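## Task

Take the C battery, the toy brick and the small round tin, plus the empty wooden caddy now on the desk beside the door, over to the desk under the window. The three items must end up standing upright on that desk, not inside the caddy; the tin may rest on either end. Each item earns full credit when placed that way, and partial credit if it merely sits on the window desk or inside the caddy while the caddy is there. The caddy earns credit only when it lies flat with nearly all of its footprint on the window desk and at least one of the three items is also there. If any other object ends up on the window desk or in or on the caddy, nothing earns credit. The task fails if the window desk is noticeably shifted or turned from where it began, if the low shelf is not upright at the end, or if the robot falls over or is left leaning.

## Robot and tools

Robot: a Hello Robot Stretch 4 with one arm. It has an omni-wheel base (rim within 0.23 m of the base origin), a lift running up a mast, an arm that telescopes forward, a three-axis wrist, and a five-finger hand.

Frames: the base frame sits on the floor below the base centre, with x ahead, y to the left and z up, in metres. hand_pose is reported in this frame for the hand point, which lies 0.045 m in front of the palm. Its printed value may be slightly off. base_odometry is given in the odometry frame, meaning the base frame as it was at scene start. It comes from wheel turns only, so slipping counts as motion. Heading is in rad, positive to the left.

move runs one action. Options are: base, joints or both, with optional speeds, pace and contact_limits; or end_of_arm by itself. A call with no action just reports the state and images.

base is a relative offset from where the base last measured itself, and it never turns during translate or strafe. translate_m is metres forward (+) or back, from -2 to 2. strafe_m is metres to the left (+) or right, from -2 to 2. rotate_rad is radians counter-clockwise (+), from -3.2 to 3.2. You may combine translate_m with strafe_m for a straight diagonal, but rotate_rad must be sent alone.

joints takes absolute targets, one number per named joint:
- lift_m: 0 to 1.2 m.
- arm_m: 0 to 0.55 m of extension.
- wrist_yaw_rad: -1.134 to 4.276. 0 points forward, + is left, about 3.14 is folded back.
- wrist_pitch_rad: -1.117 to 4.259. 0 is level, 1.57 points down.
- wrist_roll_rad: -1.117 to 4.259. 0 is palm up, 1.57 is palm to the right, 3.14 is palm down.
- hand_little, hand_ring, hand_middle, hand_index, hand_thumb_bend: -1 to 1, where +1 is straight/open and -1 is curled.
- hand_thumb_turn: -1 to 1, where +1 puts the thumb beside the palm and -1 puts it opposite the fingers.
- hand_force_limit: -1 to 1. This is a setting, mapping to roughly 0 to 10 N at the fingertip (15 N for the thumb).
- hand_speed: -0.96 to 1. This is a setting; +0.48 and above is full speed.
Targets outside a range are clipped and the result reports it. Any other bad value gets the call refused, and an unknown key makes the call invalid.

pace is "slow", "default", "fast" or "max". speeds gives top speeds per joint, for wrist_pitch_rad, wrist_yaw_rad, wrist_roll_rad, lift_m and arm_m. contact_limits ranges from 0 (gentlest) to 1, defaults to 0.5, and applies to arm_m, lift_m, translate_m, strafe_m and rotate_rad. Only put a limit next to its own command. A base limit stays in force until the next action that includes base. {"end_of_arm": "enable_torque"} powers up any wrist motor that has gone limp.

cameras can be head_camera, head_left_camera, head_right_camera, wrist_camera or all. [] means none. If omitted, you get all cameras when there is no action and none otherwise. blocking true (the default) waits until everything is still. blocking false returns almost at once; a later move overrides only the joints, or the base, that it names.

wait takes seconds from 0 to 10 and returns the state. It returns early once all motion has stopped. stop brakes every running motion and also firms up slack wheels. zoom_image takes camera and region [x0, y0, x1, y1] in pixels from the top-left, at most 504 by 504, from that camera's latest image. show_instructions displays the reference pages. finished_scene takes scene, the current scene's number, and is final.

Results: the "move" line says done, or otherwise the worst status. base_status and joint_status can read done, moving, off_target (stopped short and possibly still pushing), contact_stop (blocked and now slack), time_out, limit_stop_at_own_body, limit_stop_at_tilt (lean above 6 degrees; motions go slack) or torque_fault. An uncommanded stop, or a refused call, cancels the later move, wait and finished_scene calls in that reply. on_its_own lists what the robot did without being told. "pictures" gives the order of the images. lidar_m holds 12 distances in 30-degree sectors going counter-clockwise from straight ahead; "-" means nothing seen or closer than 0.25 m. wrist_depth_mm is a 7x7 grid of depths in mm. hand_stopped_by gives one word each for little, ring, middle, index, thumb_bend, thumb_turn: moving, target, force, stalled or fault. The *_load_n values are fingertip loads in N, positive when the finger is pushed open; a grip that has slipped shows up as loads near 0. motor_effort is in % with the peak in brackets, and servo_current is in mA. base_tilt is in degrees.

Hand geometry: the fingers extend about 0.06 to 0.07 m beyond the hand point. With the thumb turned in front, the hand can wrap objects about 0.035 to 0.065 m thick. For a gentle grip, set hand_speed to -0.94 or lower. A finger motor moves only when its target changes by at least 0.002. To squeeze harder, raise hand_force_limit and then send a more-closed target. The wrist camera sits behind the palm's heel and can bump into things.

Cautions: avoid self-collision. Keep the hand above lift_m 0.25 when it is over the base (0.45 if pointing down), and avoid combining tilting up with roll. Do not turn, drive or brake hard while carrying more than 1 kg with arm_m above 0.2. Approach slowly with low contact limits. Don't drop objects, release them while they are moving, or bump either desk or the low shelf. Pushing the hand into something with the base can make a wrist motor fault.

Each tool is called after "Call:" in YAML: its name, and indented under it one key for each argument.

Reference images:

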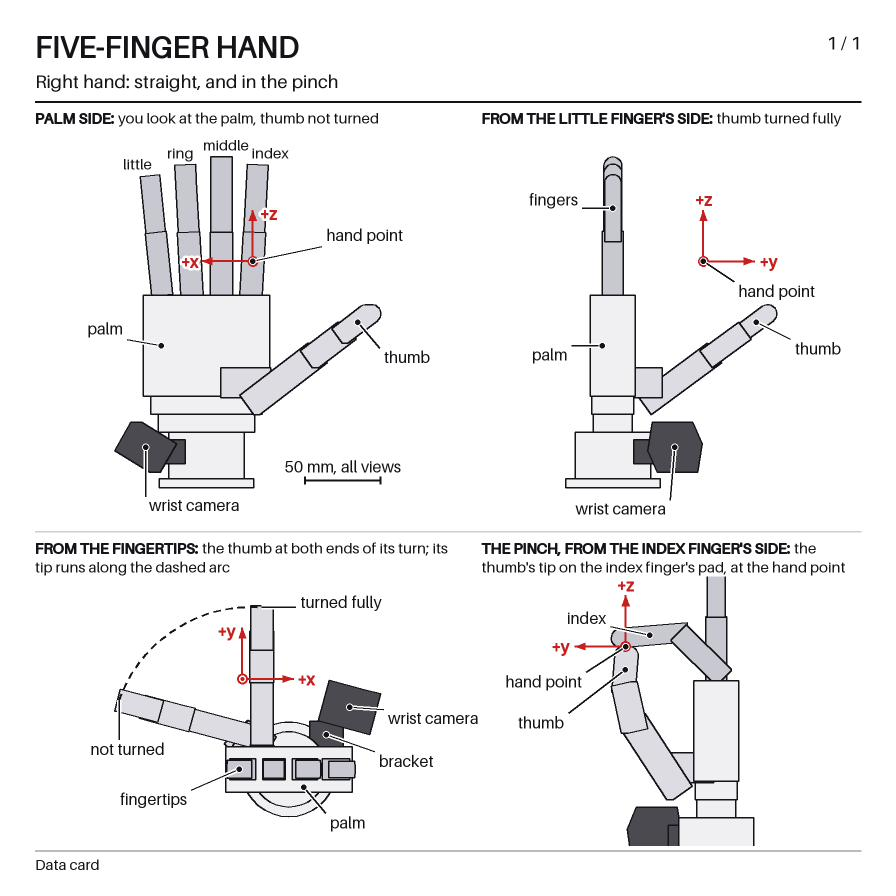

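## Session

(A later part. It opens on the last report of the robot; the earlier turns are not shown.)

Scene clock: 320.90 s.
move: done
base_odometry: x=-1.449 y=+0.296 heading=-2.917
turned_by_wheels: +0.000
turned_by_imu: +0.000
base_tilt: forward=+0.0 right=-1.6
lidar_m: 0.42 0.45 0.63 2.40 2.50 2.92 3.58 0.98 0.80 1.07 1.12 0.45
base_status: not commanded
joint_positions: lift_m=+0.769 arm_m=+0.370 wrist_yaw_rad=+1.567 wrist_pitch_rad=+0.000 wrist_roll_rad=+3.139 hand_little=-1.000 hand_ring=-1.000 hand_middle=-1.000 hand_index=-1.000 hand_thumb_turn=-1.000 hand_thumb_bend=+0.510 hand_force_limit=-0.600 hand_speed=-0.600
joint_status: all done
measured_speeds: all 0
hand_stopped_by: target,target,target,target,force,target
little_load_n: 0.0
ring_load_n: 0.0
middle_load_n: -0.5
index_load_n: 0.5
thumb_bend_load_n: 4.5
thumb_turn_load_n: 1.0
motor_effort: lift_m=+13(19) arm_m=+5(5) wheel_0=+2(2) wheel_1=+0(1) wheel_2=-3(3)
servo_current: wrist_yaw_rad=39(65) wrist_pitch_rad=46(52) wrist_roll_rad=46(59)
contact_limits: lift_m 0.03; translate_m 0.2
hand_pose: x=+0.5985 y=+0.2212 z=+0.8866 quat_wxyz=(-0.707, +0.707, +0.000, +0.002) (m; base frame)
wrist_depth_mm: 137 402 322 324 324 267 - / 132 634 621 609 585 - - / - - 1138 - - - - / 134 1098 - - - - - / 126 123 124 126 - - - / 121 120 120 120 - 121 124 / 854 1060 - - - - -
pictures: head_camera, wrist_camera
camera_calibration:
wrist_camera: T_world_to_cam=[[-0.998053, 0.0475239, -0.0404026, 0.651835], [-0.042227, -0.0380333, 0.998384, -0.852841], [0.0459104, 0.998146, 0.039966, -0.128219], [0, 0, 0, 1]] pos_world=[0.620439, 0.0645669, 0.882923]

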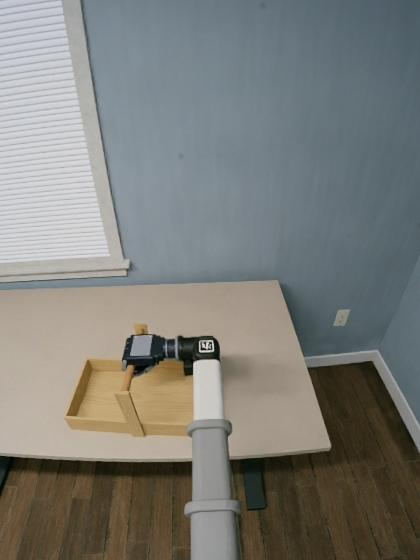

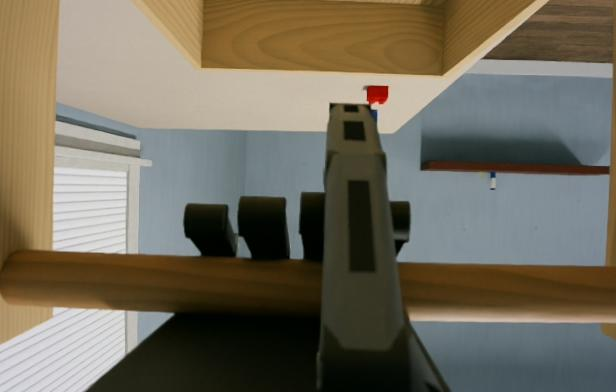

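Call:
move:
  joints: {"hand_thumb_bend": 1, "hand_speed": -0.5}

Call:
move:
  joints: {"hand_little": 1, "hand_ring": 1, "hand_middle": 1, "hand_index": 1, "hand_speed": -0.6}
  cameras: ["wrist_camera", "head_camera"]

Scene clock: 322.80 s.
move: done
base_odometry: x=-1.449 y=+0.296 heading=-2.917
turned_by_wheels: +0.000
turned_by_imu: +0.000
base_tilt: forward=+0.0 right=-1.6
lidar_m: 0.42 0.46 0.62 2.41 2.49 2.91 3.59 0.99 0.81 1.08 1.13 0.45
base_status: not commanded
joint_positions: lift_m=+0.769 arm_m=+0.370 wrist_yaw_rad=+1.567 wrist_pitch_rad=+0.000 wrist_roll_rad=+3.139 hand_little=-1.000 hand_ring=-1.000 hand_middle=-1.000 hand_index=-1.000 hand_thumb_turn=-1.000 hand_thumb_bend=+1.000 hand_force_limit=-0.600 hand_speed=-0.500
joint_status: all done
measured_speeds: all 0
hand_stopped_by: target,target,target,target,target,target
little_load_n: 0.0
ring_load_n: 0.0
middle_load_n: 0.0
index_load_n: 0.0
thumb_bend_load_n: 0.0
thumb_turn_load_n: 0.0
motor_effort: lift_m=+13(14) arm_m=+5(5) wheel_0=+2(2) wheel_1=+0(1) wheel_2=-3(3)
servo_current: wrist_yaw_rad=46(59) wrist_pitch_rad=46(52) wrist_roll_rad=46(59)
contact_limits: lift_m 0.03; translate_m 0.2
hand_pose: x=+0.5985 y=+0.2212 z=+0.8866 quat_wxyz=(-0.707, +0.707, +0.000, +0.002) (m; base frame)
wrist_depth_mm: 137 404 324 324 325 267 - / 132 627 627 554 104 - - / - - 1160 - - - - / 134 1078 - - - - - / 126 123 124 126 - - - / 121 120 120 121 - 121 124 / 854 1060 - - - - -
pictures: none

Scene clock: 325.10 s.
move: done
base_odometry: x=-1.449 y=+0.296 heading=-2.917
turned_by_wheels: +0.000
turned_by_imu: +0.000
base_tilt: forward=+0.1 right=-1.6
lidar_m: 0.42 0.45 0.60 2.40 2.50 2.91 3.59 1.01 0.76 1.08 1.13 0.45
base_status: not commanded
joint_positions: lift_m=+0.769 arm_m=+0.370 wrist_yaw_rad=+1.567 wrist_pitch_rad=+0.000 wrist_roll_rad=+3.139 hand_little=+1.000 hand_ring=+1.000 hand_middle=+1.000 hand_index=+1.000 hand_thumb_turn=-1.000 hand_thumb_bend=+1.000 hand_force_limit=-0.600 hand_speed=-0.600
joint_status: all done
measured_speeds: all 0
hand_stopped_by: target,target,target,target,target,target
little_load_n: 0.0
ring_load_n: 0.0
middle_load_n: 0.0
index_load_n: -0.5
thumb_bend_load_n: 0.0
thumb_turn_load_n: 0.0
motor_effort: lift_m=+13(14) arm_m=+5(5) wheel_0=+1(2) wheel_1=+0(1) wheel_2=-2(3)
servo_current: wrist_yaw_rad=52(78) wrist_pitch_rad=46(52) wrist_roll_rad=46(59)
contact_limits: lift_m 0.03; translate_m 0.2
hand_pose: x=+0.5985 y=+0.2212 z=+0.8866 quat_wxyz=(-0.707, +0.707, +0.000, +0.002) (m; base frame)
wrist_depth_mm: 137 399 324 324 324 267 - / 131 634 627 554 104 - - / - - 1138 - - - - / 134 1098 - - - - - / 126 123 - - - - - / 120 120 120 121 - 121 124 / 842 1042 - - - - -
pictures: head_camera, wrist_camera
camera_calibration:
wrist_camera: T_world_to_cam=[[-0.998053, 0.0475239, -0.0404026, 0.651835], [-0.042227, -0.0380333, 0.998384, -0.852841], [0.0459104, 0.998146, 0.039966, -0.128219], [0, 0, 0, 1]] pos_world=[0.620439, 0.0645669, 0.882923]

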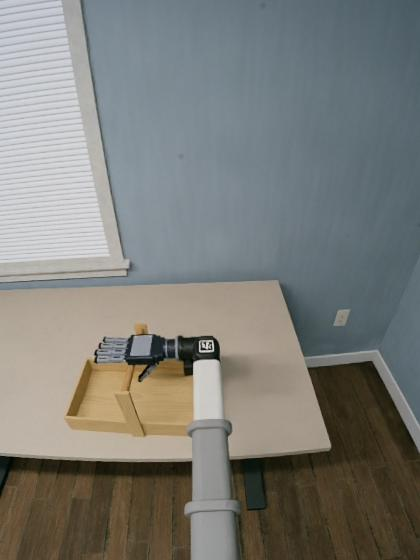

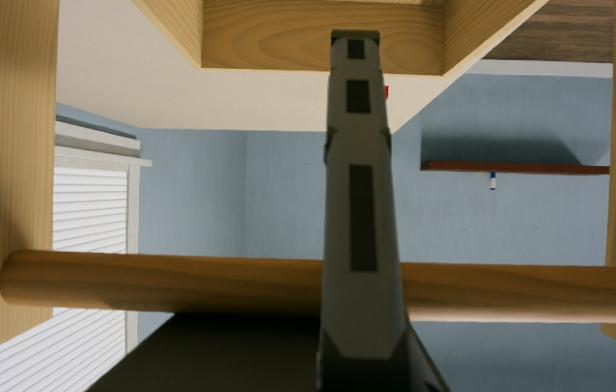

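Call:
move:
  joints: {"lift_m": 0.778}
  speeds: {"lift_m": 0.03}

Call:
move:
  base: {"strafe_m": -0.06}
  pace: "slow"
  cameras: ["wrist_camera", "head_camera"]

Scene clock: 326.03 s.
move: done
base_odometry: x=-1.449 y=+0.296 heading=-2.917
turned_by_wheels: +0.000
turned_by_imu: +0.000
base_tilt: forward=+0.0 right=-1.6
lidar_m: 0.42 0.46 0.63 2.41 2.52 2.94 3.59 0.99 0.78 1.08 1.13 0.46
base_status: not commanded
joint_positions: lift_m=+0.778 arm_m=+0.370 wrist_yaw_rad=+1.567 wrist_pitch_rad=+0.001 wrist_roll_rad=+3.139 hand_little=+1.000 hand_ring=+1.000 hand_middle=+1.000 hand_index=+1.000 hand_thumb_turn=-1.000 hand_thumb_bend=+1.000 hand_force_limit=-0.600 hand_speed=-0.600
joint_status: all done
measured_speeds: all 0
hand_stopped_by: target,target,target,target,target,target
little_load_n: 0.0
ring_load_n: 0.0
middle_load_n: 0.0
index_load_n: 0.0
thumb_bend_load_n: 0.0
thumb_turn_load_n: 0.0
motor_effort: lift_m=+25(25) arm_m=+5(5) wheel_0=+2(2) wheel_1=+1(1) wheel_2=-3(3)
servo_current: wrist_yaw_rad=59(65) wrist_pitch_rad=46(46) wrist_roll_rad=52(52)
contact_limits: translate_m 0.2
hand_pose: x=+0.5985 y=+0.2212 z=+0.8954 quat_wxyz=(-0.707, +0.707, +0.000, +0.002) (m; base frame)
wrist_depth_mm: 137 402 325 324 325 290 - / 131 621 615 549 104 - - / 139 946 1078 - - - - / 134 1025 - - - - - / 122 121 124 126 - 123 - / 129 123 122 121 - 121 - / 854 1042 - - - - -
pictures: none

Scene clock: 327.77 s.
move: done
base_odometry: x=-1.462 y=+0.355 heading=-2.917
turned_by_wheels: +0.000
turned_by_imu: +0.000
base_tilt: forward=+0.1 right=-1.6
lidar_m: 0.42 0.45 0.62 2.46 2.56 2.91 3.58 0.91 0.74 1.01 1.06 0.46
base_status: done
joint_positions: lift_m=+0.778 arm_m=+0.370 wrist_yaw_rad=+1.567 wrist_pitch_rad=+0.001 wrist_roll_rad=+3.139 hand_little=+1.000 hand_ring=+1.000 hand_middle=+1.000 hand_index=+1.000 hand_thumb_turn=-1.000 hand_thumb_bend=+1.000 hand_force_limit=-0.600 hand_speed=-0.600
joint_status: not commanded
measured_speeds: all 0
hand_stopped_by: target,target,target,target,target,target
little_load_n: -0.5
ring_load_n: -0.5
middle_load_n: 0.0
index_load_n: 0.0
thumb_bend_load_n: 0.0
thumb_turn_load_n: 0.0
motor_effort: lift_m=+25(25) arm_m=+5(5) wheel_0=+2(7) wheel_1=-2(6) wheel_2=+0(5)
servo_current: wrist_yaw_rad=39(72) wrist_pitch_rad=52(52) wrist_roll_rad=52(59)
hand_pose: x=+0.5985 y=+0.2212 z=+0.8954 quat_wxyz=(-0.707, +0.707, +0.000, +0.002) (m; base frame)
wrist_depth_mm: 436 196 340 379 351 278 196 / 627 187 559 384 104 - 196 / - 189 1098 - - - 196 / 788 179 - - - - 195 / 798 180 182 181 - 183 183 / 809 1042 125 163 - - - / 842 1042 - - - - -
pictures: head_camera, wrist_camera
camera_calibration:
wrist_camera: T_world_to_cam=[[-0.998053, 0.0474757, -0.0404527, 0.652246], [-0.0422245, -0.0369312, 0.998425, -0.861934], [0.045907, 0.998189, 0.038864, -0.127591], [0, 0, 0, 1]] pos_world=[0.620439, 0.0645623, 0.891921]

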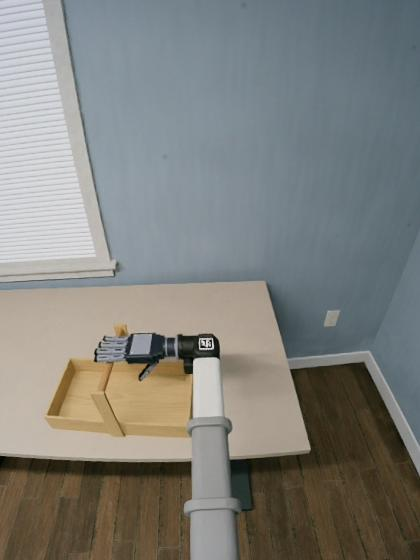

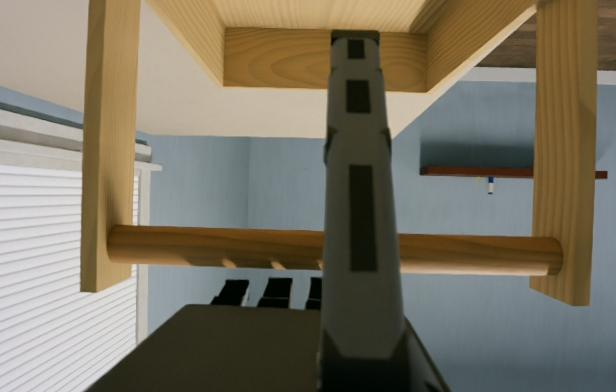

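Call:
move:
  joints: {"lift_m": 0.83}
  speeds: {"lift_m": 0.05}
  contact_limits: {"lift_m": 0.15}
  cameras: ["wrist_camera", "head_camera"]

Call:
move:
  joints: {"lift_m": 0.93}
  pace: "slow"

Call:
move:
  joints: {"arm_m": 0.05}
  pace: "slow"

Call:
move:
  base: {"translate_m": -0.3, "strafe_m": 0.3}
  cameras: ["head_camera", "head_left_camera"]

Scene clock: 329.90 s.
move: done
base_odometry: x=-1.462 y=+0.355 heading=-2.917
turned_by_wheels: +0.000
turned_by_imu: +0.000
base_tilt: forward=+0.1 right=-1.6
lidar_m: 0.43 0.45 0.61 2.47 2.57 2.92 3.57 0.92 0.75 1.02 1.05 0.46
base_status: not commanded
joint_positions: lift_m=+0.830 arm_m=+0.370 wrist_yaw_rad=+1.567 wrist_pitch_rad=+0.001 wrist_roll_rad=+3.139 hand_little=+1.000 hand_ring=+1.000 hand_middle=+1.000 hand_index=+1.000 hand_thumb_turn=-1.000 hand_thumb_bend=+1.000 hand_force_limit=-0.600 hand_speed=-0.600
joint_status: all done
measured_speeds: all 0
hand_stopped_by: target,target,target,target,target,target
little_load_n: 0.0
ring_load_n: 0.0
middle_load_n: 0.0
index_load_n: 0.0
thumb_bend_load_n: 0.0
thumb_turn_load_n: 0.0
motor_effort: lift_m=+25(27) arm_m=+5(5) wheel_0=+2(3) wheel_1=-2(2) wheel_2=+0(0)
servo_current: wrist_yaw_rad=39(65) wrist_pitch_rad=46(46) wrist_roll_rad=46(59)
contact_limits: lift_m 0.15
hand_pose: x=+0.5985 y=+0.2211 z=+0.9474 quat_wxyz=(-0.707, +0.708, +0.000, +0.002) (m; base frame)
wrist_depth_mm: 569 185 492 387 384 1921 197 / 741 186 798 723 - - 196 / 798 180 181 181 - 182 181 / 798 1025 - - - - - / 842 1098 - - - - - / 854 1042 125 164 - - - / 842 1042 - - - - -
pictures: head_camera, wrist_camera
camera_calibration:
wrist_camera: T_world_to_cam=[[-0.998053, 0.0474718, -0.0404575, 0.654351], [-0.0422246, -0.0368313, 0.998429, -0.913762], [0.0459071, 0.998193, 0.0387641, -0.129514], [0, 0, 0, 1]] pos_world=[0.620439, 0.0645619, 0.943821]

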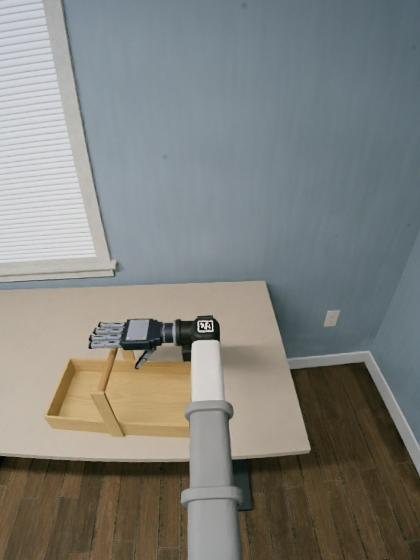

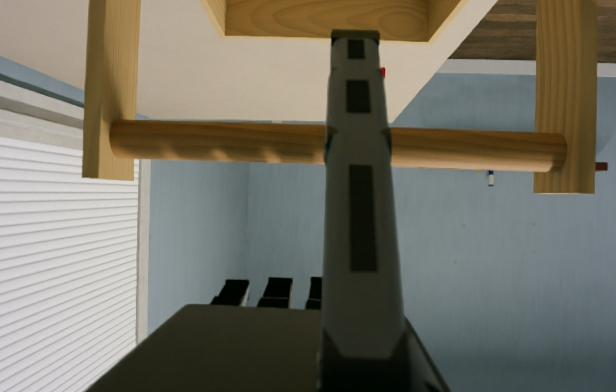

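Scene clock: 331.60 s.
move: done
base_odometry: x=-1.462 y=+0.355 heading=-2.917
turned_by_wheels: +0.000
turned_by_imu: +0.000
base_tilt: forward=+0.1 right=-1.6
lidar_m: 0.42 0.45 0.61 2.46 2.54 2.90 3.58 0.90 0.75 1.01 1.06 0.46
base_status: not commanded
joint_positions: lift_m=+0.930 arm_m=+0.370 wrist_yaw_rad=+1.567 wrist_pitch_rad=+0.001 wrist_roll_rad=+3.139 hand_little=+1.000 hand_ring=+1.000 hand_middle=+1.000 hand_index=+1.000 hand_thumb_turn=-1.000 hand_thumb_bend=+1.000 hand_force_limit=-0.600 hand_speed=-0.600
joint_status: all done
measured_speeds: all 0
hand_stopped_by: target,target,target,target,target,target
little_load_n: 0.0
ring_load_n: 0.0
middle_load_n: 0.0
index_load_n: 0.0
thumb_bend_load_n: 0.0
thumb_turn_load_n: 0.0
motor_effort: lift_m=+25(28) arm_m=+5(5) wheel_0=+2(3) wheel_1=-2(2) wheel_2=+0(0)
servo_current: wrist_yaw_rad=52(78) wrist_pitch_rad=52(52) wrist_roll_rad=52(65)
hand_pose: x=+0.5985 y=+0.2211 z=+1.0473 quat_wxyz=(-0.707, +0.708, +0.000, +0.002) (m; base frame)
wrist_depth_mm: 768 759 750 732 661 - - / 759 1078 1160 1025 104 - - / 820 1078 - - - - - / 842 1078 - - - - - / 842 1078 - - - - - / 842 1042 125 163 - - - / 842 1042 - - - - -
pictures: none

Scene clock: 336.07 s.
move: done
base_odometry: x=-1.462 y=+0.355 heading=-2.917
turned_by_wheels: +0.000
turned_by_imu: +0.000
base_tilt: forward=+0.0 right=-1.6
lidar_m: 0.43 0.45 0.63 2.45 2.57 2.90 3.57 0.91 0.74 1.02 1.06 0.45
base_status: not commanded
joint_positions: lift_m=+0.930 arm_m=+0.050 wrist_yaw_rad=+1.567 wrist_pitch_rad=+0.001 wrist_roll_rad=+3.139 hand_little=+1.000 hand_ring=+1.000 hand_middle=+1.000 hand_index=+1.000 hand_thumb_turn=-1.000 hand_thumb_bend=+1.000 hand_force_limit=-0.600 hand_speed=-0.600
joint_status: all done
measured_speeds: all 0
hand_stopped_by: target,target,target,target,target,target
little_load_n: 0.0
ring_load_n: 0.0
middle_load_n: 0.0
index_load_n: 0.0
thumb_bend_load_n: 0.0
thumb_turn_load_n: 0.0
motor_effort: lift_m=+25(25) arm_m=-5(6) wheel_0=+3(3) wheel_1=-2(2) wheel_2=+0(0)
servo_current: wrist_yaw_rad=46(78) wrist_pitch_rad=46(52) wrist_roll_rad=65(65)
hand_pose: x=+0.2787 y=+0.2211 z=+1.0473 quat_wxyz=(-0.707, +0.708, +0.000, +0.002) (m; base frame)
wrist_depth_mm: 820 768 759 - - - - / 1078 1098 1160 - 104 - - / 1160 - - - - - - / 1160 - - - - - - / 1160 - - - - - - / 1182 - 136 163 - - - / - - - - - - -
pictures: none

Scene clock: 338.93 s.
move: done
base_odometry: x=-1.103 y=+0.129 heading=-2.917
turned_by_wheels: +0.000
turned_by_imu: +0.001
base_tilt: forward=+0.0 right=-1.6
lidar_m: 0.71 0.74 1.04 2.16 2.24 2.55 3.25 1.93 0.95 0.91 1.36 0.74
base_status: done
joint_positions: lift_m=+0.930 arm_m=+0.050 wrist_yaw_rad=+1.567 wrist_pitch_rad=+0.001 wrist_roll_rad=+3.139 hand_little=+1.000 hand_ring=+1.000 hand_middle=+1.000 hand_index=+1.000 hand_thumb_turn=-1.000 hand_thumb_bend=+1.000 hand_force_limit=-0.600 hand_speed=-0.600
joint_status: not commanded
measured_speeds: all 0
hand_stopped_by: target,target,target,target,target,target
little_load_n: 0.0
ring_load_n: 0.0
middle_load_n: -0.5
index_load_n: 0.0
thumb_bend_load_n: 0.0
thumb_turn_load_n: 0.0
motor_effort: lift_m=+25(25) arm_m=-5(5) wheel_0=+0(11) wheel_1=+1(5) wheel_2=+0(12)
servo_current: wrist_yaw_rad=33(78) wrist_pitch_rad=46(52) wrist_roll_rad=52(65)
hand_pose: x=+0.2786 y=+0.2211 z=+1.0474 quat_wxyz=(-0.707, +0.708, +0.000, +0.002) (m; base frame)
wrist_depth_mm: 768 - - - - - - / - - - - 104 - - / - - - - - - - / - - - - - - - / - - - - - - - / - - 136 163 - - - / - - - - - - -
pictures: head_camera, head_left_camera

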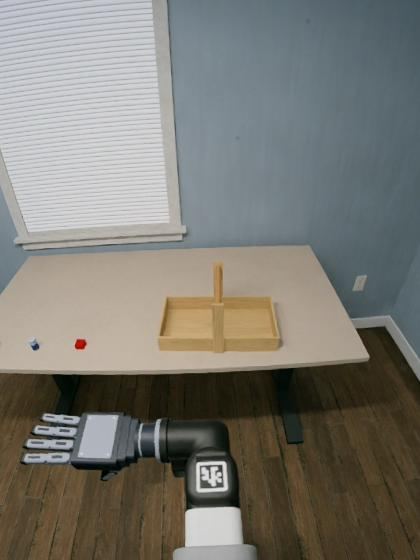

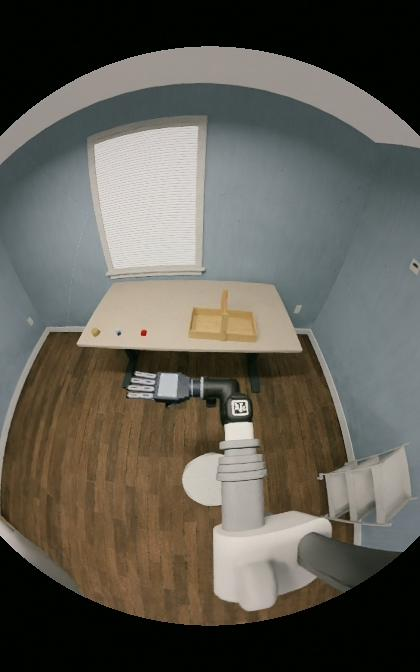

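Call:
zoom_image:
  camera: "head_camera"
  region: [0, 290, 300, 390]

Call:
zoom_image:
  camera: "head_left_camera"
  region: [70, 290, 280, 370]

Scaled by 1.680 from the camera's 420x560 image, which has a finer 1200x1600 frame.

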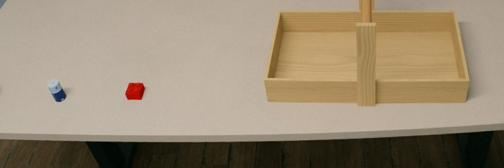

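Scaled by 2.400 from the camera's 420x672 image, which has a finer 600x960 frame.

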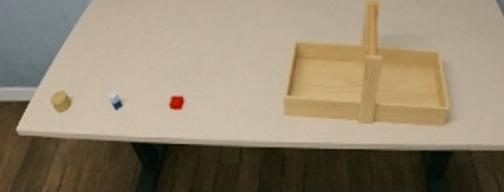

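Call:
finished_scene:
  scene: 2

The scene is finished: the task was done.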